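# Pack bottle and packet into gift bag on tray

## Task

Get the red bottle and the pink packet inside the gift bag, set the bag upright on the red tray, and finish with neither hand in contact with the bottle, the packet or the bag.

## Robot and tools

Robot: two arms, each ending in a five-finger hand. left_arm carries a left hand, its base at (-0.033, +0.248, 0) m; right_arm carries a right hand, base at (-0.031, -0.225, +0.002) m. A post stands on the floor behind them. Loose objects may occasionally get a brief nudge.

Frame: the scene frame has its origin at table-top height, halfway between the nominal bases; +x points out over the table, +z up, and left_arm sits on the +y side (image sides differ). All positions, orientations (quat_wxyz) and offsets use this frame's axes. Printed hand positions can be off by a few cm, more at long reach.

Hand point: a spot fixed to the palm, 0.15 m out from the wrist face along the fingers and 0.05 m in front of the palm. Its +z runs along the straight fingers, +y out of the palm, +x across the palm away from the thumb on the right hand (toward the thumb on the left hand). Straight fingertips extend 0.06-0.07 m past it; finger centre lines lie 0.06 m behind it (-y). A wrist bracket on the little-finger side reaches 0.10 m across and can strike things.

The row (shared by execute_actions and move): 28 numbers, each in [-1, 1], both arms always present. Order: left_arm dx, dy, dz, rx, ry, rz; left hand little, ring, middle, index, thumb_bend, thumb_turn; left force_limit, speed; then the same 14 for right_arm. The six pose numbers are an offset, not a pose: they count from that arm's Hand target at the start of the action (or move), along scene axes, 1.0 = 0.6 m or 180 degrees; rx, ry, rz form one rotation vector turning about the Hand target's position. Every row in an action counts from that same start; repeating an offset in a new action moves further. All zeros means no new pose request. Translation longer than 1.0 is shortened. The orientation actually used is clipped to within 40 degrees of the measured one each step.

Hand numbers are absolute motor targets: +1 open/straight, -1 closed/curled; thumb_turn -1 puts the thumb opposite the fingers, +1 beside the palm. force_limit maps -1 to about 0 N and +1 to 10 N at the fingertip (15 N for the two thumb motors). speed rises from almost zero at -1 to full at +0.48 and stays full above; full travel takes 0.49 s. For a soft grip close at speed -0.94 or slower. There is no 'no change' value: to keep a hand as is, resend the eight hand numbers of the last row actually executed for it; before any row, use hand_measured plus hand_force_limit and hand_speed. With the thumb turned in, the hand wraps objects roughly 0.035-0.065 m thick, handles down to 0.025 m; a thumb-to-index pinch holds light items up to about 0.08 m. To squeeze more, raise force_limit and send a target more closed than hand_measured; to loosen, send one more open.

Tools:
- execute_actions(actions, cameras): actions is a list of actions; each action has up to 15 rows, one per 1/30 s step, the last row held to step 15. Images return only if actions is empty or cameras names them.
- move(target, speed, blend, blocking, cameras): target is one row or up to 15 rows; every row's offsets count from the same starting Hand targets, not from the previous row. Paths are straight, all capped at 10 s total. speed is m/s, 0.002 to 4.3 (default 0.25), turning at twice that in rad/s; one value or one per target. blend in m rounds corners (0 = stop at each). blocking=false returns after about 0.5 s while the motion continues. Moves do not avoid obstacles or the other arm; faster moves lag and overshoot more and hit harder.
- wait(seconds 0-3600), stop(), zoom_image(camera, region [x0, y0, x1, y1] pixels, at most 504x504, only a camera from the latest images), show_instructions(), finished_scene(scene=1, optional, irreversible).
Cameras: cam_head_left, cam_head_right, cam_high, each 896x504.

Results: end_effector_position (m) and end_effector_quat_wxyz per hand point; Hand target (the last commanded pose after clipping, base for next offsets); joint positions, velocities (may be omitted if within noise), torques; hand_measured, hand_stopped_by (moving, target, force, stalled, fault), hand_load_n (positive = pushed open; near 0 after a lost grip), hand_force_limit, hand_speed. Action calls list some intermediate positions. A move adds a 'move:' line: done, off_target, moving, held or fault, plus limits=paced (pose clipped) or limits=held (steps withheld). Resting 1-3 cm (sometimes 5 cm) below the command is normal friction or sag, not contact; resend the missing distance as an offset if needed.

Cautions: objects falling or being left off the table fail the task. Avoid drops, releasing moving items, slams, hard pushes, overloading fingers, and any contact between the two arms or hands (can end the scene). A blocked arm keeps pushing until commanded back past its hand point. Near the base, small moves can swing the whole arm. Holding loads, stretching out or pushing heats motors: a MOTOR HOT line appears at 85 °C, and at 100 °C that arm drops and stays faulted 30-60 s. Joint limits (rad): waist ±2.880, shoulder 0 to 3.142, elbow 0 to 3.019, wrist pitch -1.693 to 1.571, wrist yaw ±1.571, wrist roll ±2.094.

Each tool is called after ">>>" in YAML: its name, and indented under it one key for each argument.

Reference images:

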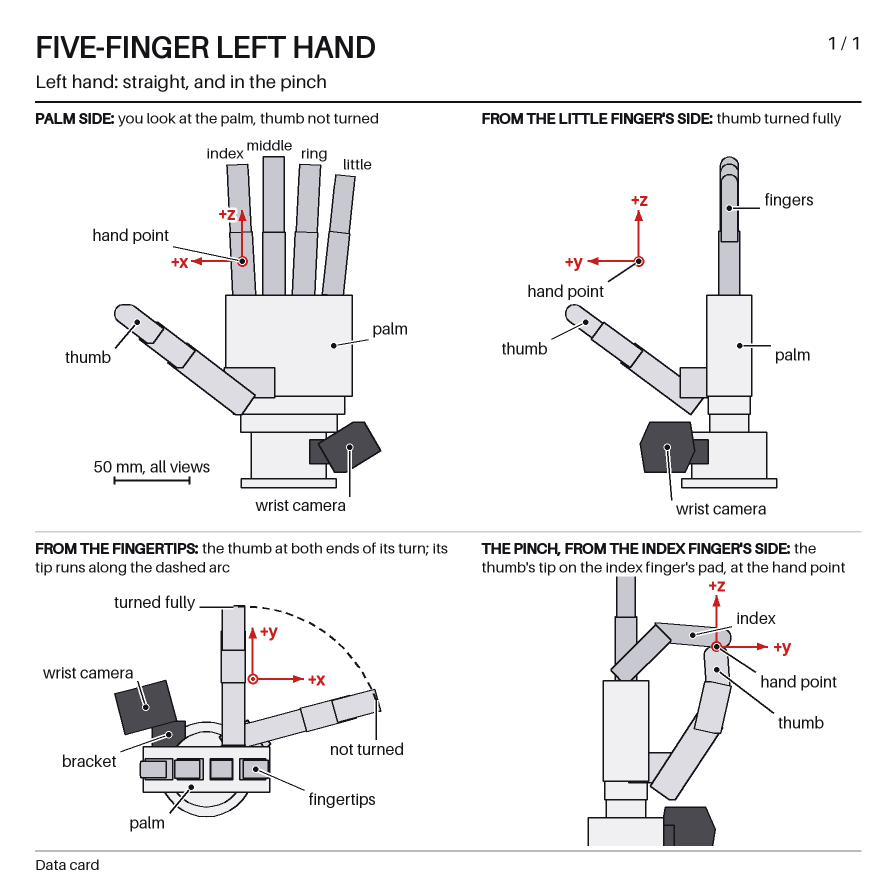

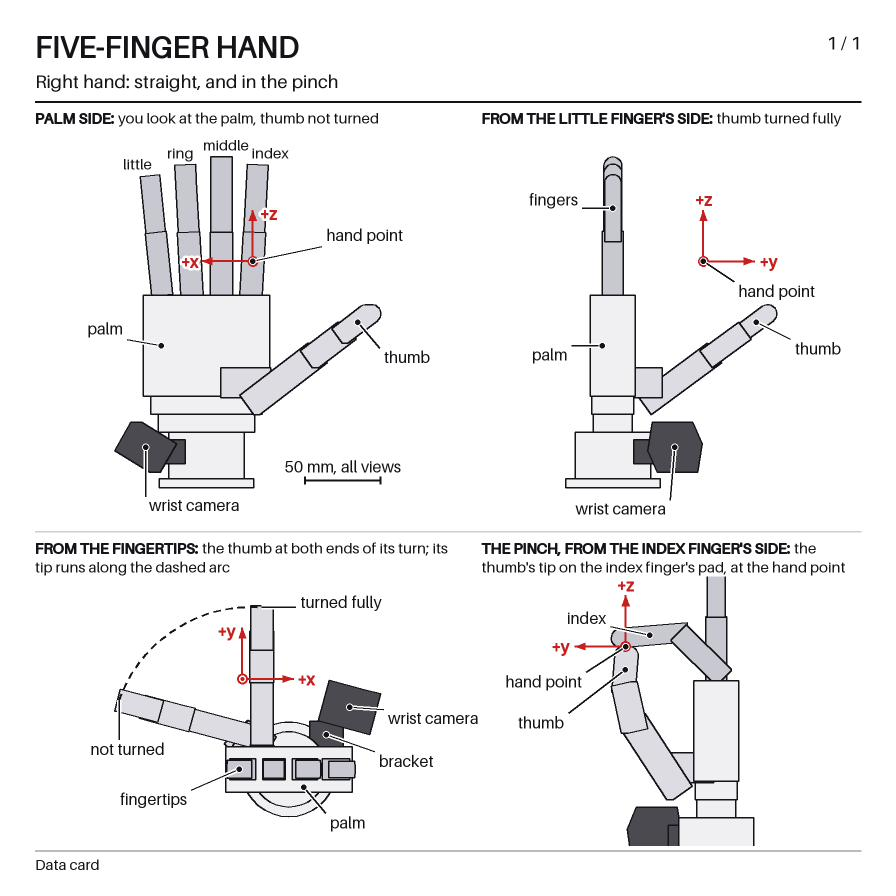

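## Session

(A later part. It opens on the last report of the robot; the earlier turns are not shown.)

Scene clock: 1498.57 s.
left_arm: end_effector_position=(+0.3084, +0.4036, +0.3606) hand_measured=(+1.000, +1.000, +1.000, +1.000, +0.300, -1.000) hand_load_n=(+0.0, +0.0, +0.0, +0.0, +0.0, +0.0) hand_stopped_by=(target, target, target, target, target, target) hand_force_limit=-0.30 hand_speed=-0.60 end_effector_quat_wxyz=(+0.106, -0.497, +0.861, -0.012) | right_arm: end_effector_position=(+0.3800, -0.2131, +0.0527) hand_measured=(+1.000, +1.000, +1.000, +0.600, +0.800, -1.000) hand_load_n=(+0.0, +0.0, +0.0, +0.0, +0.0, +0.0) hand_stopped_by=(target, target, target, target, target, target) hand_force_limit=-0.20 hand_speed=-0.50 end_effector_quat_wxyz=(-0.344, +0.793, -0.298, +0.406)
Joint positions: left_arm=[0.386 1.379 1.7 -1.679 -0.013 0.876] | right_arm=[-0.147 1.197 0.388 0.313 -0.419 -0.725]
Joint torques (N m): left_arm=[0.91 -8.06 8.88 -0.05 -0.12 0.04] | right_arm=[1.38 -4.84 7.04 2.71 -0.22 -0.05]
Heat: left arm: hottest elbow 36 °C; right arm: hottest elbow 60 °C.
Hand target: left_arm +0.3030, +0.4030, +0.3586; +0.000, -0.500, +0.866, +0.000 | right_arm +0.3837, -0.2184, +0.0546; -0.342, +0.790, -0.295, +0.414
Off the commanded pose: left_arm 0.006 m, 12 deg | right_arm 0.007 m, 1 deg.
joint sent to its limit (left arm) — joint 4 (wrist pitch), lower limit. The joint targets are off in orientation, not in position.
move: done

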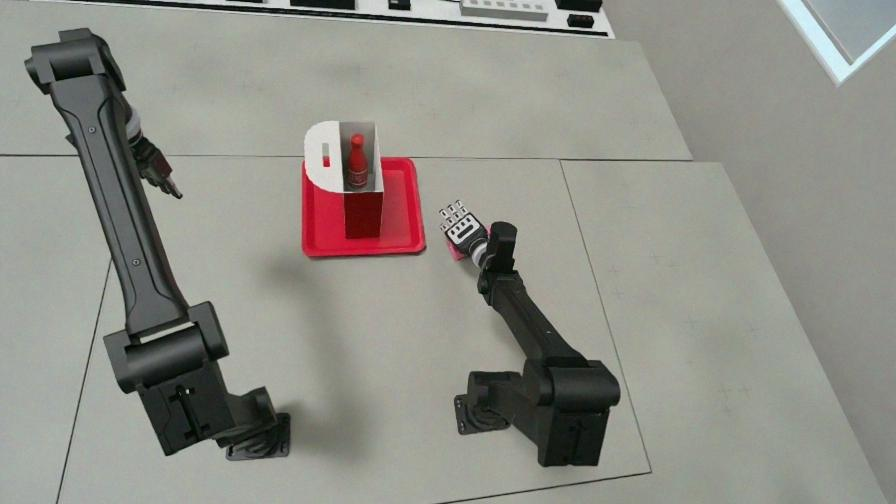

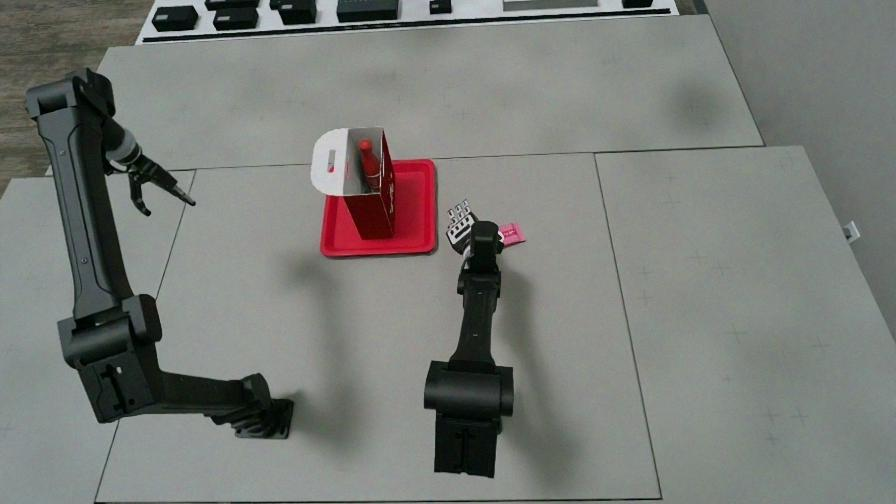

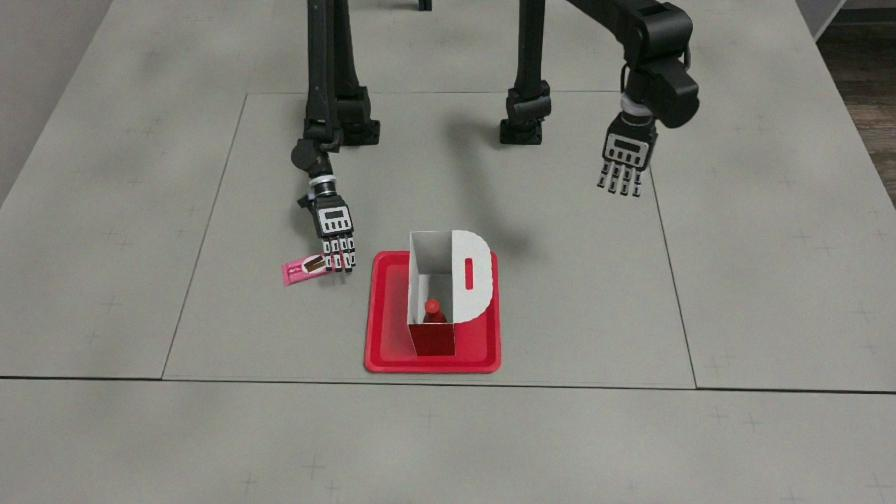

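>>> move:
  target: [0, 0, 0, 0, 0, 0, 1, 1, 1, 1, 0.3, -1, -0.3, -0.6, 0.0, 0.0, -0.04, 0, 0, 0, 1, 1, 1, 0.6, 0.8, -1, -0.2, -0.5]
  speed: 0.06
  cameras: ["all"]

>>> zoom_image:
  camera: "cam_high"
  region: [290, 210, 370, 290]

>>> zoom_image:
  camera: "cam_head_left"
  region: [430, 190, 510, 270]

Scene clock: 1528.47 s.
left_arm: end_effector_position=(+0.3084, +0.4036, +0.3606) hand_measured=(+1.000, +1.000, +1.000, +1.000, +0.300, -1.000) hand_load_n=(+0.0, +0.0, +0.0, +0.0, +0.0, +0.0) hand_stopped_by=(target, target, target, target, target, target) hand_force_limit=-0.30 hand_speed=-0.60 end_effector_quat_wxyz=(+0.106, -0.497, +0.861, -0.012) | right_arm: end_effector_position=(+0.3808, -0.2132, +0.0293) hand_measured=(+1.000, +1.000, +1.000, +0.600, +0.800, -1.000) hand_load_n=(+0.0, +0.0, +0.0, +0.0, +0.0, +0.0) hand_stopped_by=(target, target, target, target, target, target) hand_force_limit=-0.20 hand_speed=-0.50 end_effector_quat_wxyz=(-0.344, +0.793, -0.297, +0.406)
Joint positions: left_arm=[0.386 1.379 1.7 -1.679 -0.013 0.876] | right_arm=[-0.147 1.288 0.362 0.431 -0.419 -0.725]
Joint torques (N m): left_arm=[0.73 -8.29 8.81 -0.09 -0.11 0.04] | right_arm=[1.44 -5.6 6.27 2.8 -0.22 -0.05]
Heat: left arm: hottest elbow 36 °C; right arm: hottest elbow 53 °C.
Hand target: left_arm +0.3030, +0.4030, +0.3586; +0.000, -0.500, +0.866, +0.000 | right_arm +0.3839, -0.2184, +0.0308; -0.342, +0.790, -0.295, +0.415
Off the commanded pose: left_arm 0.006 m, 12 deg | right_arm 0.006 m, 1 deg.
joint sent to its limit (left arm) — joint 4 (wrist pitch), lower limit. The joint targets are off in orientation, not in position.
move: done

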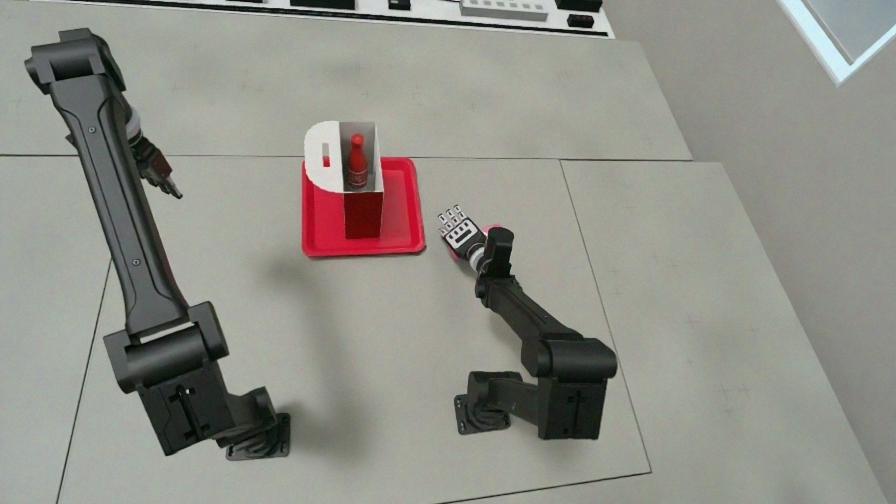

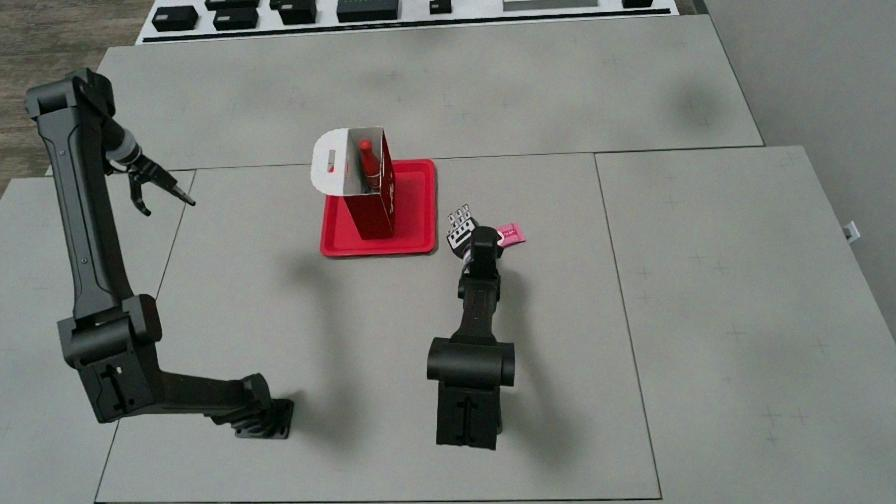

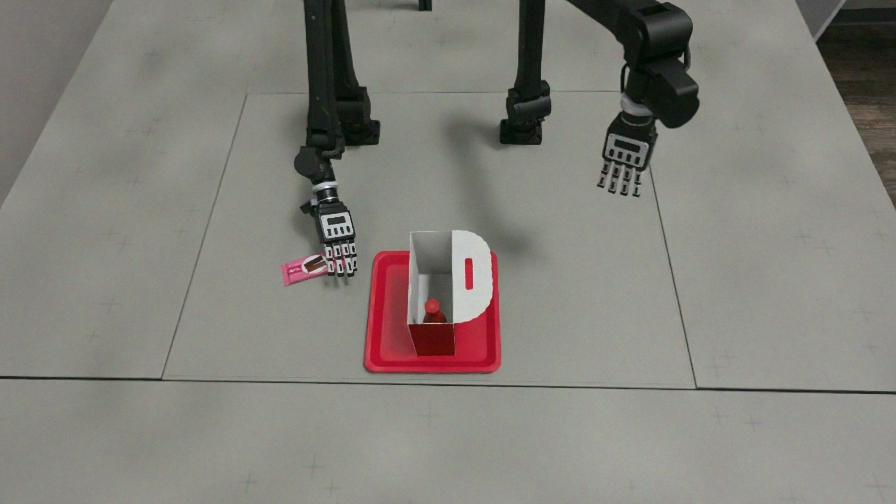

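Scaled by 6.300 from the camera's image (finer frame: 1280x720).

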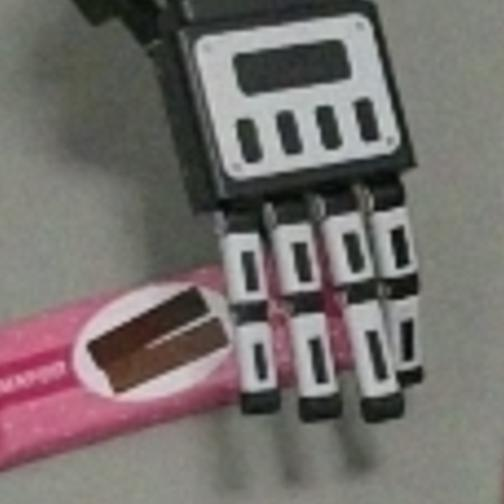

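Scaled by 6.300 from the camera's image (finer frame: 1280x720).

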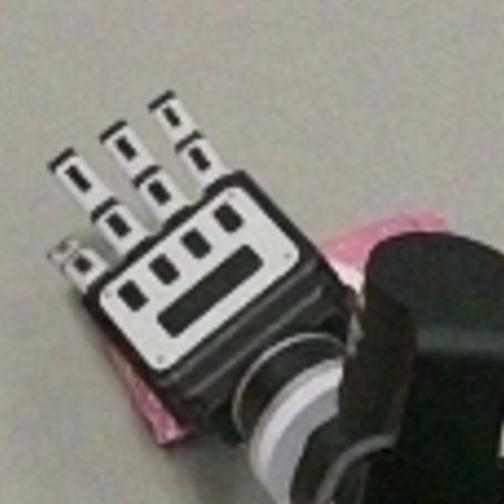

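>>> move:
  target:
    - [0, 0, 0, 0, 0, 0, 1, 1, 1, 1, 0.3, -1, -0.3, -0.6, 0.0035, 0.004, 0.04, 0, 0, -0.1444, 1, 1, 1, 0.6, 0.8, -1, -0.2, -0.5]
    - [0, 0, 0, 0, 0, 0, 1, 1, 1, 1, 0.3, -1, -0.3, -0.6, 0.0035, 0.004, 0.01, 0, 0, -0.1444, 1, 1, 1, 0.6, 0.8, -1, -0.2, -0.5]
  speed: 0.15
  cameras: ["all"]

>>> zoom_image:
  camera: "cam_high"
  region: [290, 210, 370, 290]

>>> zoom_image:
  camera: "cam_head_left"
  region: [430, 190, 510, 270]

>>> zoom_image:
  camera: "cam_head_right"
  region: [430, 190, 530, 290]

Scene clock: 1601.87 s.
left_arm: end_effector_position=(+0.3084, +0.4036, +0.3606) hand_measured=(+1.000, +1.000, +1.000, +1.000, +0.300, -1.000) hand_load_n=(+0.0, +0.0, +0.0, +0.0, +0.0, +0.0) hand_stopped_by=(target, target, target, target, target, target) hand_force_limit=-0.30 hand_speed=-0.60 end_effector_quat_wxyz=(+0.106, -0.497, +0.861, -0.012) | right_arm: end_effector_position=(+0.3815, -0.2215, +0.0335) hand_measured=(+1.000, +1.000, +1.000, +0.600, +0.800, -1.000) hand_load_n=(+0.0, +0.0, +0.0, +0.0, +0.0, +0.0) hand_stopped_by=(target, target, target, target, target, target) hand_force_limit=-0.20 hand_speed=-0.50 end_effector_quat_wxyz=(-0.231, +0.708, -0.466, +0.477)
Joint positions: left_arm=[0.386 1.379 1.7 -1.679 -0.013 0.876] | right_arm=[0.079 1.257 0.349 0.444 0.208 -0.435]
Joint torques (N m): left_arm=[0.85 -8.06 8.98 -0.12 -0.12 0.04] | right_arm=[3.43 -5.19 6.6 2.73 0.19 0.16]
Heat: left arm: hottest elbow 36 °C; right arm: hottest elbow 48 °C.
Hand target: left_arm +0.3030, +0.4030, +0.3586; +0.000, -0.500, +0.866, +0.000 | right_arm +0.3858, -0.2161, +0.0367; -0.240, +0.704, -0.465, +0.481
Off the commanded pose: left_arm 0.006 m, 12 deg | right_arm 0.008 m, 1 deg.
joint sent to its limit (left arm) — joint 4 (wrist pitch), lower limit. The joint targets are off in orientation, not in position.
move: done

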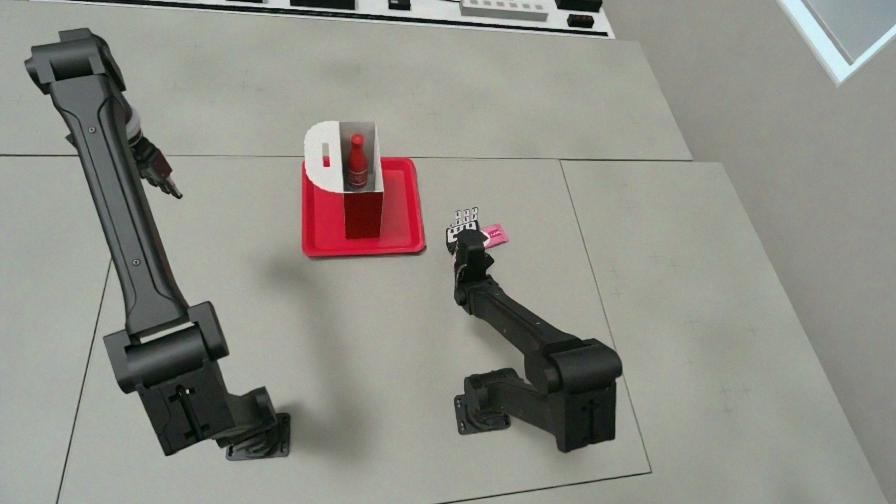

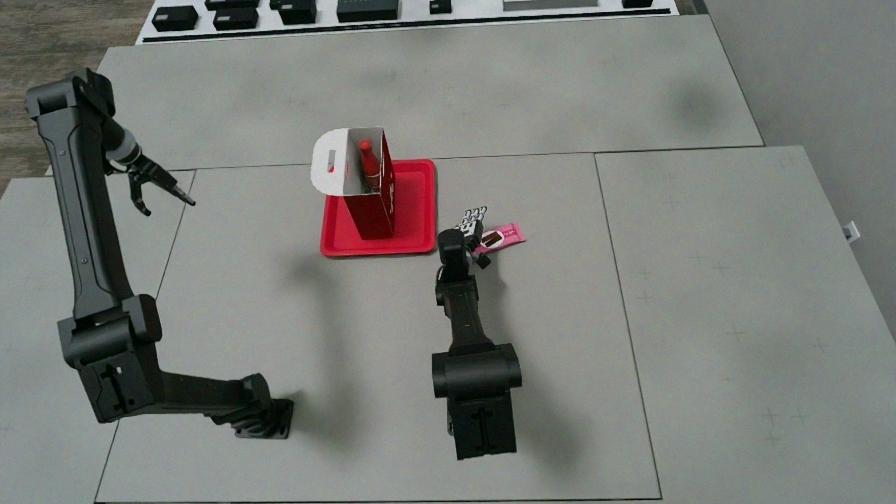

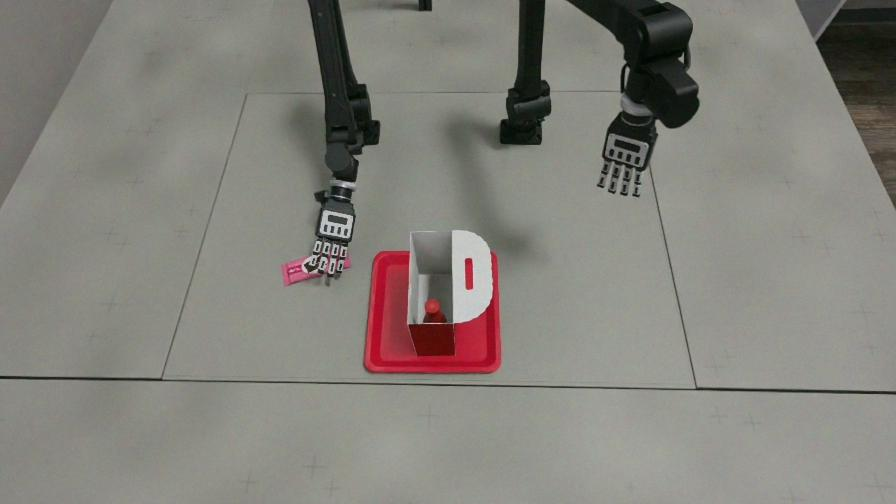

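Scaled by 6.300 from the camera's image (finer frame: 1280x720).

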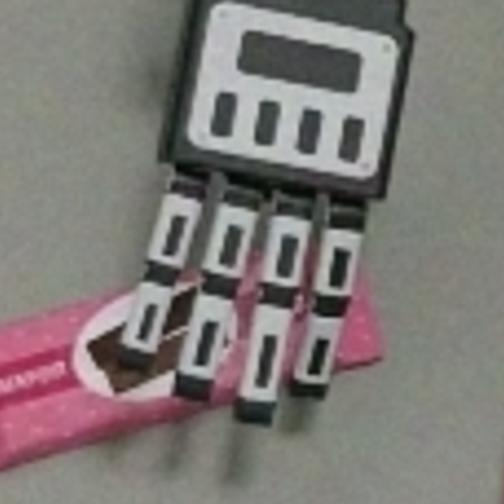

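Scaled by 6.300 from the camera's image (finer frame: 1280x720).

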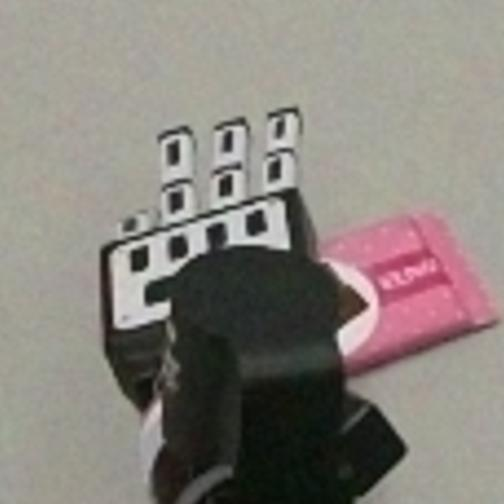

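Scaled by 5.040 from the camera's image (finer frame: 1280x720).

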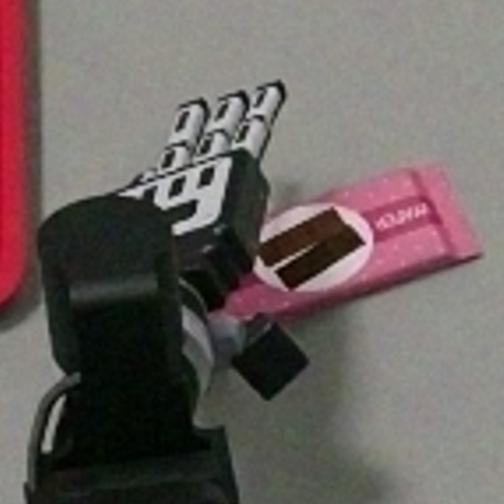

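>>> move:
  target:
    - [0, 0, 0, 0, 0, 0, 1, 1, 1, 1, 0.3, -1, -0.3, -0.6, 0.002, 0.019, 0.0, 0, 0, 0, 1, 1, 1, 0.6, 0.8, -1, -0.2, -0.5]
    - [0, 0, 0, 0, 0, 0, 1, 1, 1, 1, 0.3, -1, -0.3, -0.6, 0.002, 0.019, -0.02, 0, 0, 0, 1, 1, 1, 0.6, 0.8, -1, -0.2, -0.5]
  speed: 0.05
  cameras: ["all"]

>>> zoom_image:
  camera: "cam_high"
  region: [290, 210, 370, 290]

>>> zoom_image:
  camera: "cam_head_left"
  region: [430, 190, 510, 270]

Scene clock: 1616.50 s.
left_arm: end_effector_position=(+0.3084, +0.4036, +0.3606) hand_measured=(+1.000, +1.000, +1.000, +1.000, +0.300, -1.000) hand_load_n=(+0.0, +0.0, +0.0, +0.0, +0.0, +0.0) hand_stopped_by=(target, target, target, target, target, target) hand_force_limit=-0.30 hand_speed=-0.60 end_effector_quat_wxyz=(+0.106, -0.497, +0.861, -0.012) | right_arm: end_effector_position=(+0.3852, -0.2094, +0.0237) hand_measured=(+1.000, +1.000, +1.000, +0.600, +0.800, -1.000) hand_load_n=(+0.0, +0.0, +0.0, +0.0, +0.0, +0.0) hand_stopped_by=(target, target, target, target, target, target) hand_force_limit=-0.20 hand_speed=-0.50 end_effector_quat_wxyz=(-0.233, +0.707, -0.465, +0.479)
Joint positions: left_arm=[0.386 1.379 1.7 -1.679 -0.013 0.876] | right_arm=[0.121 1.314 0.349 0.502 0.245 -0.417]
Joint torques (N m): left_arm=[1.03 -8 8.85 -0.1 -0.1 0.03] | right_arm=[3.31 -5.48 5.91 2.67 0.2 0.17]
Heat: left arm: hottest elbow 36 °C; right arm: hottest elbow 47 °C.
Hand target: left_arm +0.3030, +0.4030, +0.3586; +0.000, -0.500, +0.866, +0.000 | right_arm +0.3870, -0.2045, +0.0246; -0.240, +0.704, -0.465, +0.481
Off the commanded pose: left_arm 0.006 m, 12 deg | right_arm 0.005 m, 1 deg.
joint sent to its limit (left arm) — joint 4 (wrist pitch), lower limit. The joint targets are off in orientation, not in position.
move: done

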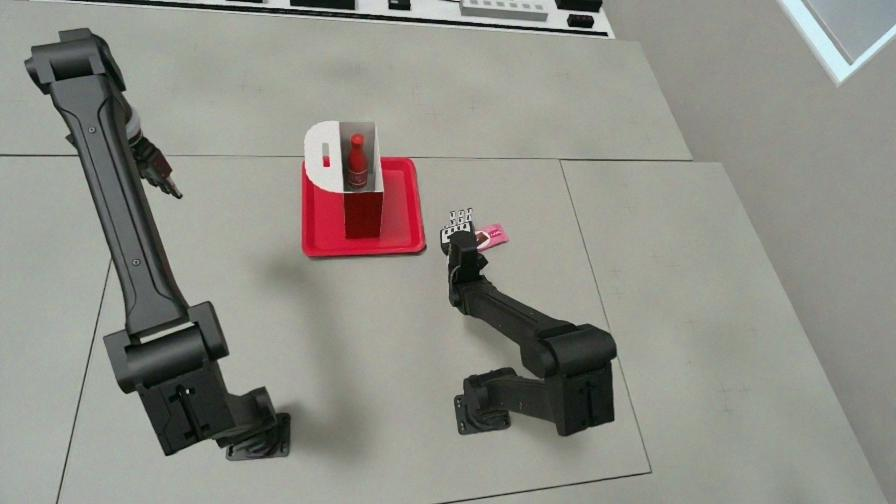

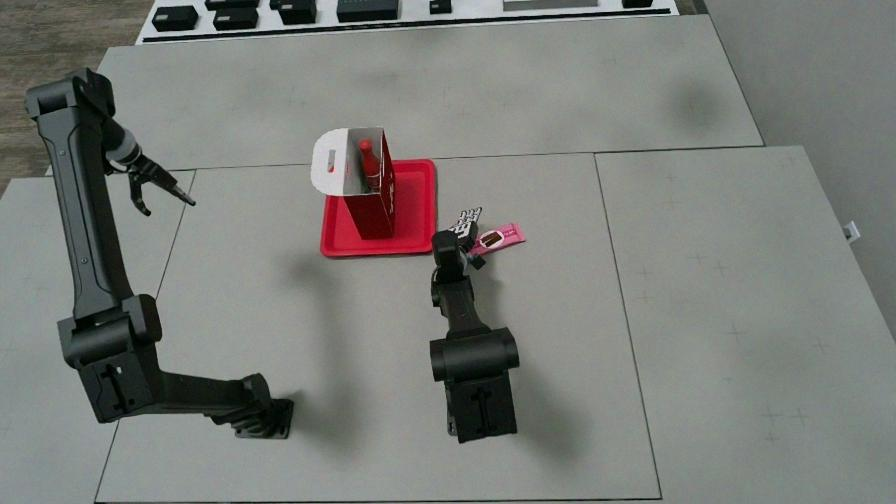

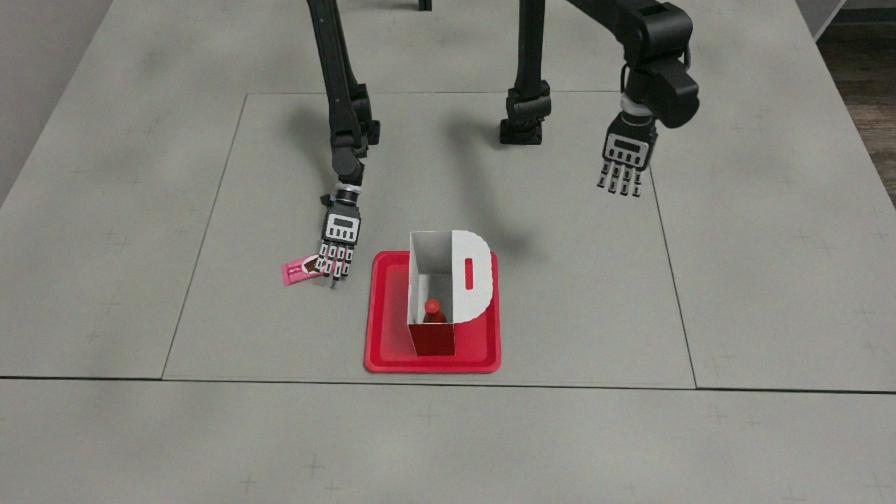

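Scaled by 6.300 from the camera's image (finer frame: 1280x720).

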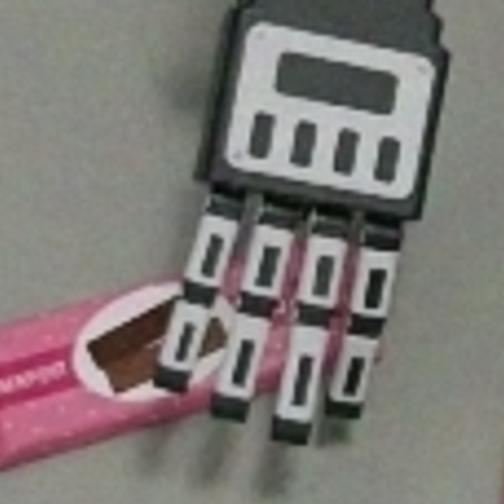

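Scaled by 6.300 from the camera's image (finer frame: 1280x720).

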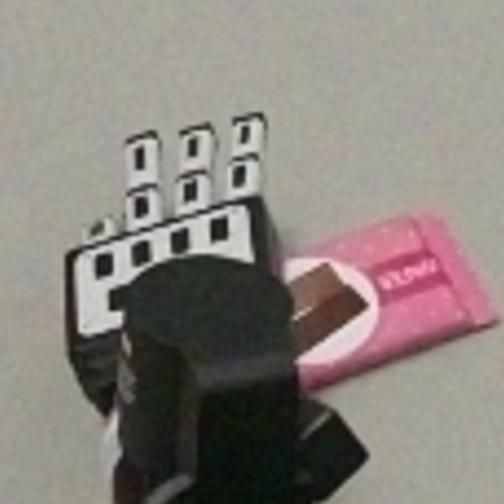

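>>> move:
  target: [0, 0, 0, 0, 0, 0, 1, 1, 1, 1, 0.3, -1, -0.3, -0.6, -0.004, -0.004, -0.013, 0, 0, 0, 1, 1, 1, 0.6, 0.8, -1, -0.2, -0.5]
  speed: 0.03
  cameras: ["all"]

>>> zoom_image:
  camera: "cam_high"
  region: [290, 210, 370, 290]

Scene clock: 1644.93 s.
left_arm: end_effector_position=(+0.3084, +0.4036, +0.3606) hand_measured=(+1.000, +1.000, +1.000, +1.000, +0.300, -1.000) hand_load_n=(+0.0, +0.0, +0.0, +0.0, +0.0, +0.0) hand_stopped_by=(target, target, target, target, target, target) hand_force_limit=-0.30 hand_speed=-0.60 end_effector_quat_wxyz=(+0.106, -0.497, +0.861, -0.012) | right_arm: end_effector_position=(+0.3825, -0.2098, +0.0159) hand_measured=(+1.000, +1.000, +1.000, +0.600, +0.800, -1.000) hand_load_n=(+0.0, +0.0, +0.0, +0.0, +0.0, +0.0) hand_stopped_by=(target, target, target, target, target, target) hand_force_limit=-0.20 hand_speed=-0.50 end_effector_quat_wxyz=(-0.233, +0.707, -0.465, +0.479)
Joint positions: left_arm=[0.386 1.379 1.7 -1.679 -0.013 0.876] | right_arm=[0.121 1.34 0.334 0.544 0.245 -0.417]
Joint torques (N m): left_arm=[0.91 -8.41 8.88 -0.13 -0.09 0.06] | right_arm=[2.73 -5.71 5.72 2.66 -0.01 0.14]
Heat: left arm: hottest elbow 36 °C; right arm: hottest elbow 46 °C.
Hand target: left_arm +0.3030, +0.4030, +0.3586; +0.000, -0.500, +0.866, +0.000 | right_arm +0.3848, -0.2069, +0.0170; -0.240, +0.704, -0.465, +0.481
Off the commanded pose: left_arm 0.006 m, 12 deg | right_arm 0.004 m, 1 deg.
joint sent to its limit (left arm) — joint 4 (wrist pitch), lower limit. The joint targets are off in orientation, not in position.
move: done

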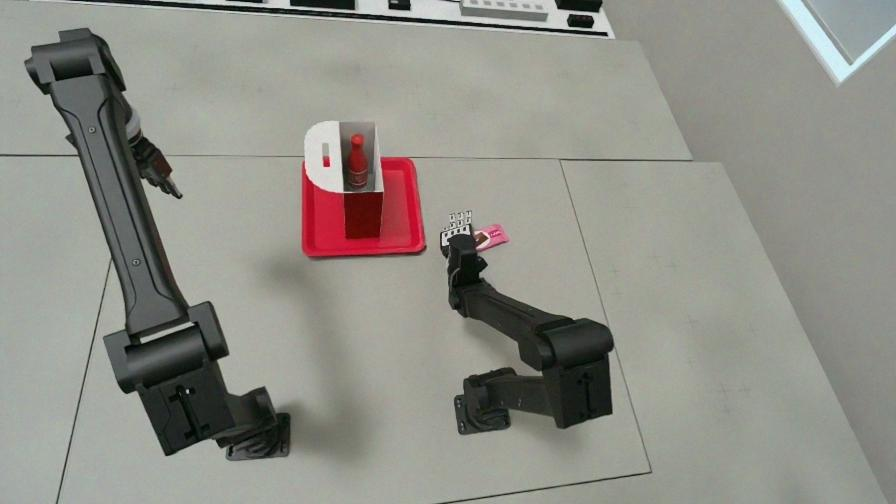

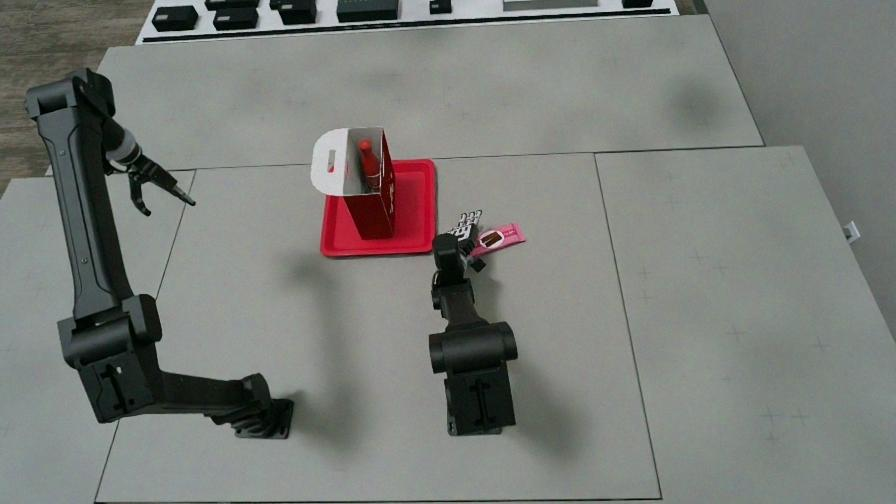

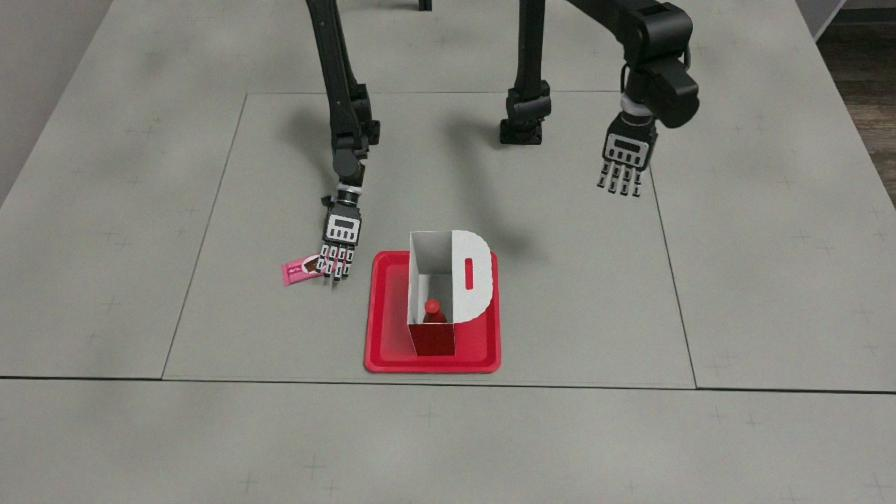

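Scaled by 6.300 from the camera's image (finer frame: 1280x720).

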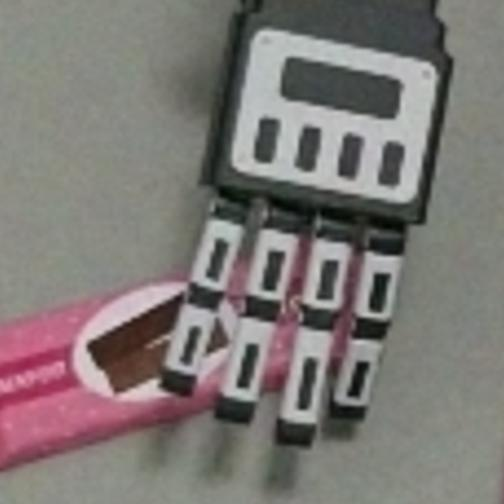

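>>> move:
  target: [0, 0, 0, 0, 0, 0, 1, 1, 1, 1, 0.3, -1, -0.3, -0.6, 0, 0, 0, 0, 0, 0, 1, 1, 1, 0.38, 0.7, -1, -0.4, -0.7]

>>> move:
  target: [0, 0, 0, 0, 0, 0, 1, 1, 1, 1, 0.3, -1, -0.3, -0.6, 0, 0, 0, 0, 0, 0, 1, 1, 1, -0.3, 0.0, -1, -0.4, -0.88]
  cameras: ["all"]

>>> zoom_image:
  camera: "cam_high"
  region: [290, 210, 370, 290]

>>> zoom_image:
  camera: "cam_head_right"
  region: [430, 190, 530, 290]

Scene clock: 1658.10 s.
left_arm: end_effector_position=(+0.3084, +0.4036, +0.3606) hand_measured=(+1.000, +1.000, +1.000, +1.000, +0.300, -1.000) hand_load_n=(+0.0, +0.0, +0.0, +0.0, +0.0, +0.0) hand_stopped_by=(target, target, target, target, target, target) hand_force_limit=-0.30 hand_speed=-0.60 end_effector_quat_wxyz=(+0.106, -0.497, +0.861, -0.012) | right_arm: end_effector_position=(+0.3825, -0.2098, +0.0159) hand_measured=(+1.000, +1.000, +1.000, +0.380, +0.700, -1.000) hand_load_n=(+0.0, +0.0, +0.0, +0.0, +0.0, +0.0) hand_stopped_by=(target, target, target, target, target, target) hand_force_limit=-0.40 hand_speed=-0.70 end_effector_quat_wxyz=(-0.233, +0.707, -0.465, +0.479)
Joint positions: left_arm=[0.386 1.379 1.7 -1.679 -0.013 0.876] | right_arm=[0.121 1.34 0.334 0.544 0.245 -0.417]
Joint torques (N m): left_arm=[1.08 -8.47 8.83 -0.05 -0.13 0.05] | right_arm=[2.73 -5.71 5.74 2.69 -0.01 0.14]
Heat: left arm: hottest elbow 36 °C; right arm: hottest elbow 46 °C.
Hand target: left_arm +0.3030, +0.4030, +0.3586; +0.000, -0.500, +0.866, +0.000 | right_arm +0.3848, -0.2069, +0.0170; -0.240, +0.704, -0.465, +0.481
Off the commanded pose: left_arm 0.006 m, 12 deg | right_arm 0.004 m, 1 deg.
joint sent to its limit (left arm) — joint 4 (wrist pitch), lower limit. The joint targets are off in orientation, not in position.
move: done

Scene clock: 1661.20 s.
left_arm: end_effector_position=(+0.3084, +0.4036, +0.3606) hand_measured=(+1.000, +1.000, +1.000, +1.000, +0.300, -1.000) hand_load_n=(+0.0, +0.0, +0.0, +0.0, +0.0, +0.0) hand_stopped_by=(target, target, target, target, target, target) hand_force_limit=-0.30 hand_speed=-0.60 end_effector_quat_wxyz=(+0.106, -0.497, +0.861, -0.012) | right_arm: end_effector_position=(+0.3841, -0.2094, +0.0177) hand_measured=(+1.000, +1.000, +1.000, -0.300, +0.210, -1.000) hand_load_n=(+0.0, +0.0, +0.0, +1.0, +4.5, +0.0) hand_stopped_by=(target, target, target, target, force, target) hand_force_limit=-0.40 hand_speed=-0.88 end_effector_quat_wxyz=(-0.236, +0.705, -0.464, +0.482)
Joint positions: left_arm=[0.386 1.379 1.7 -1.679 -0.013 0.876] | right_arm=[0.121 1.34 0.334 0.552 0.244 -0.417]
Joint torques (N m): left_arm=[1.08 -8.47 8.8 -0.06 -0.11 0.05] | right_arm=[2.84 -5.6 5.71 2.41 0.03 0.14]
Heat: left arm: hottest elbow 36 °C; right arm: hottest elbow 46 °C.
Hand target: left_arm +0.3030, +0.4030, +0.3586; +0.000, -0.500, +0.866, +0.000 | right_arm +0.3847, -0.2070, +0.0170; -0.240, +0.704, -0.465, +0.481
Off the commanded pose: left_arm 0.006 m, 12 deg | right_arm 0.003 m, 1 deg.
joint sent to its limit (left arm) — joint 4 (wrist pitch), lower limit. The joint targets are off in orientation, not in position.
move: done

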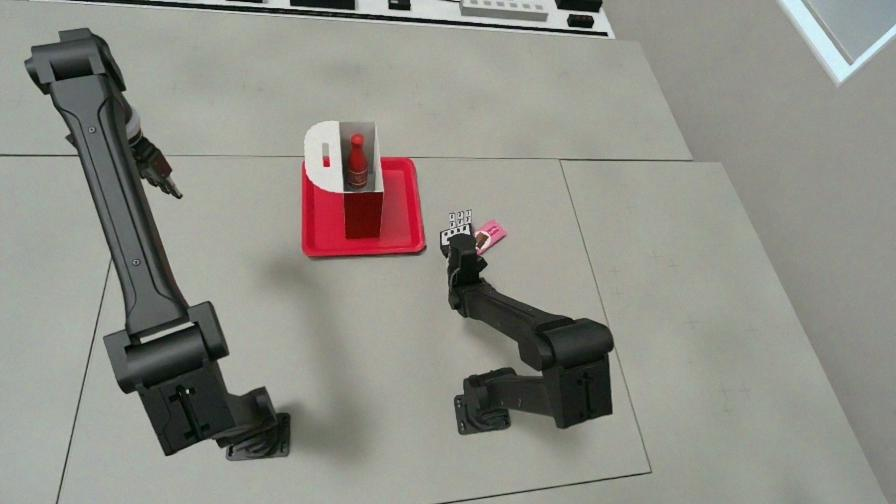

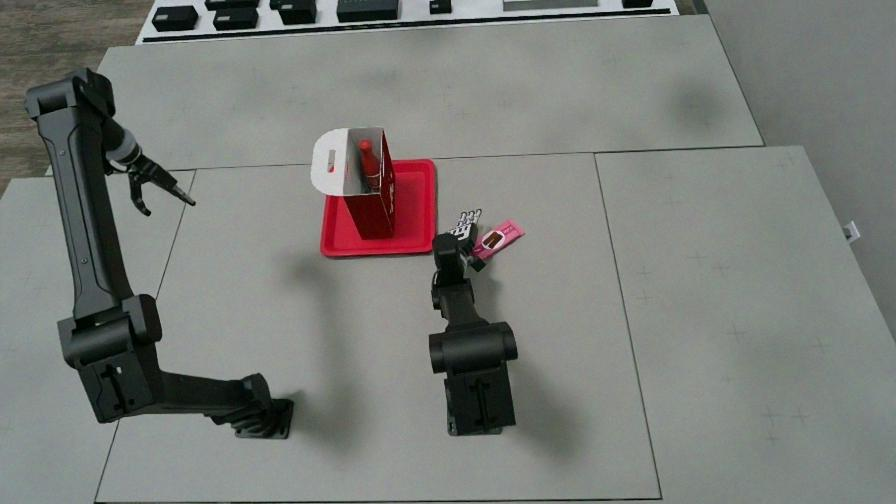

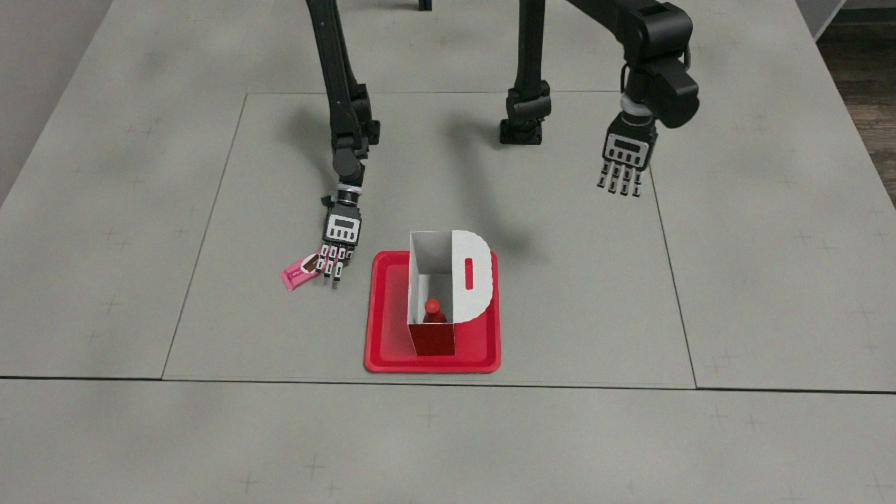

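Scaled by 6.300 from the camera's image (finer frame: 1280x720).

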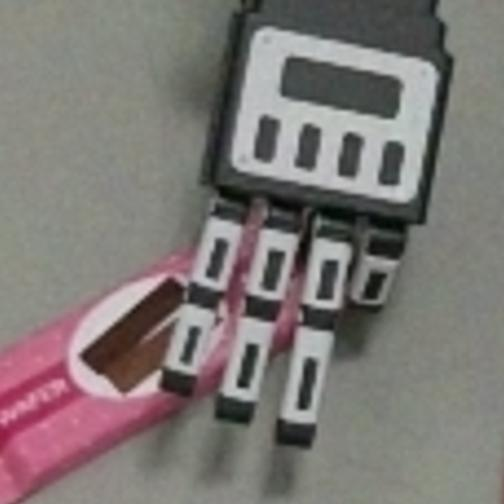

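Scaled by 5.040 from the camera's image (finer frame: 1280x720).

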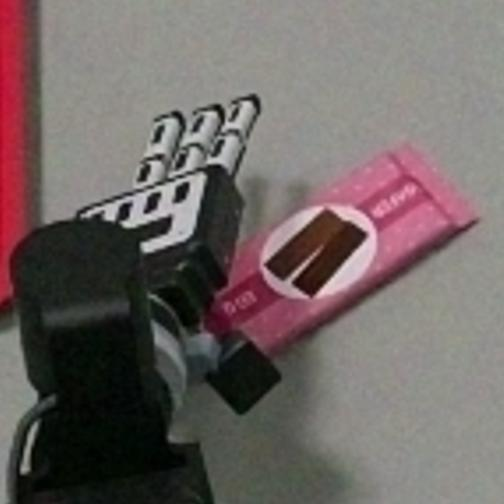

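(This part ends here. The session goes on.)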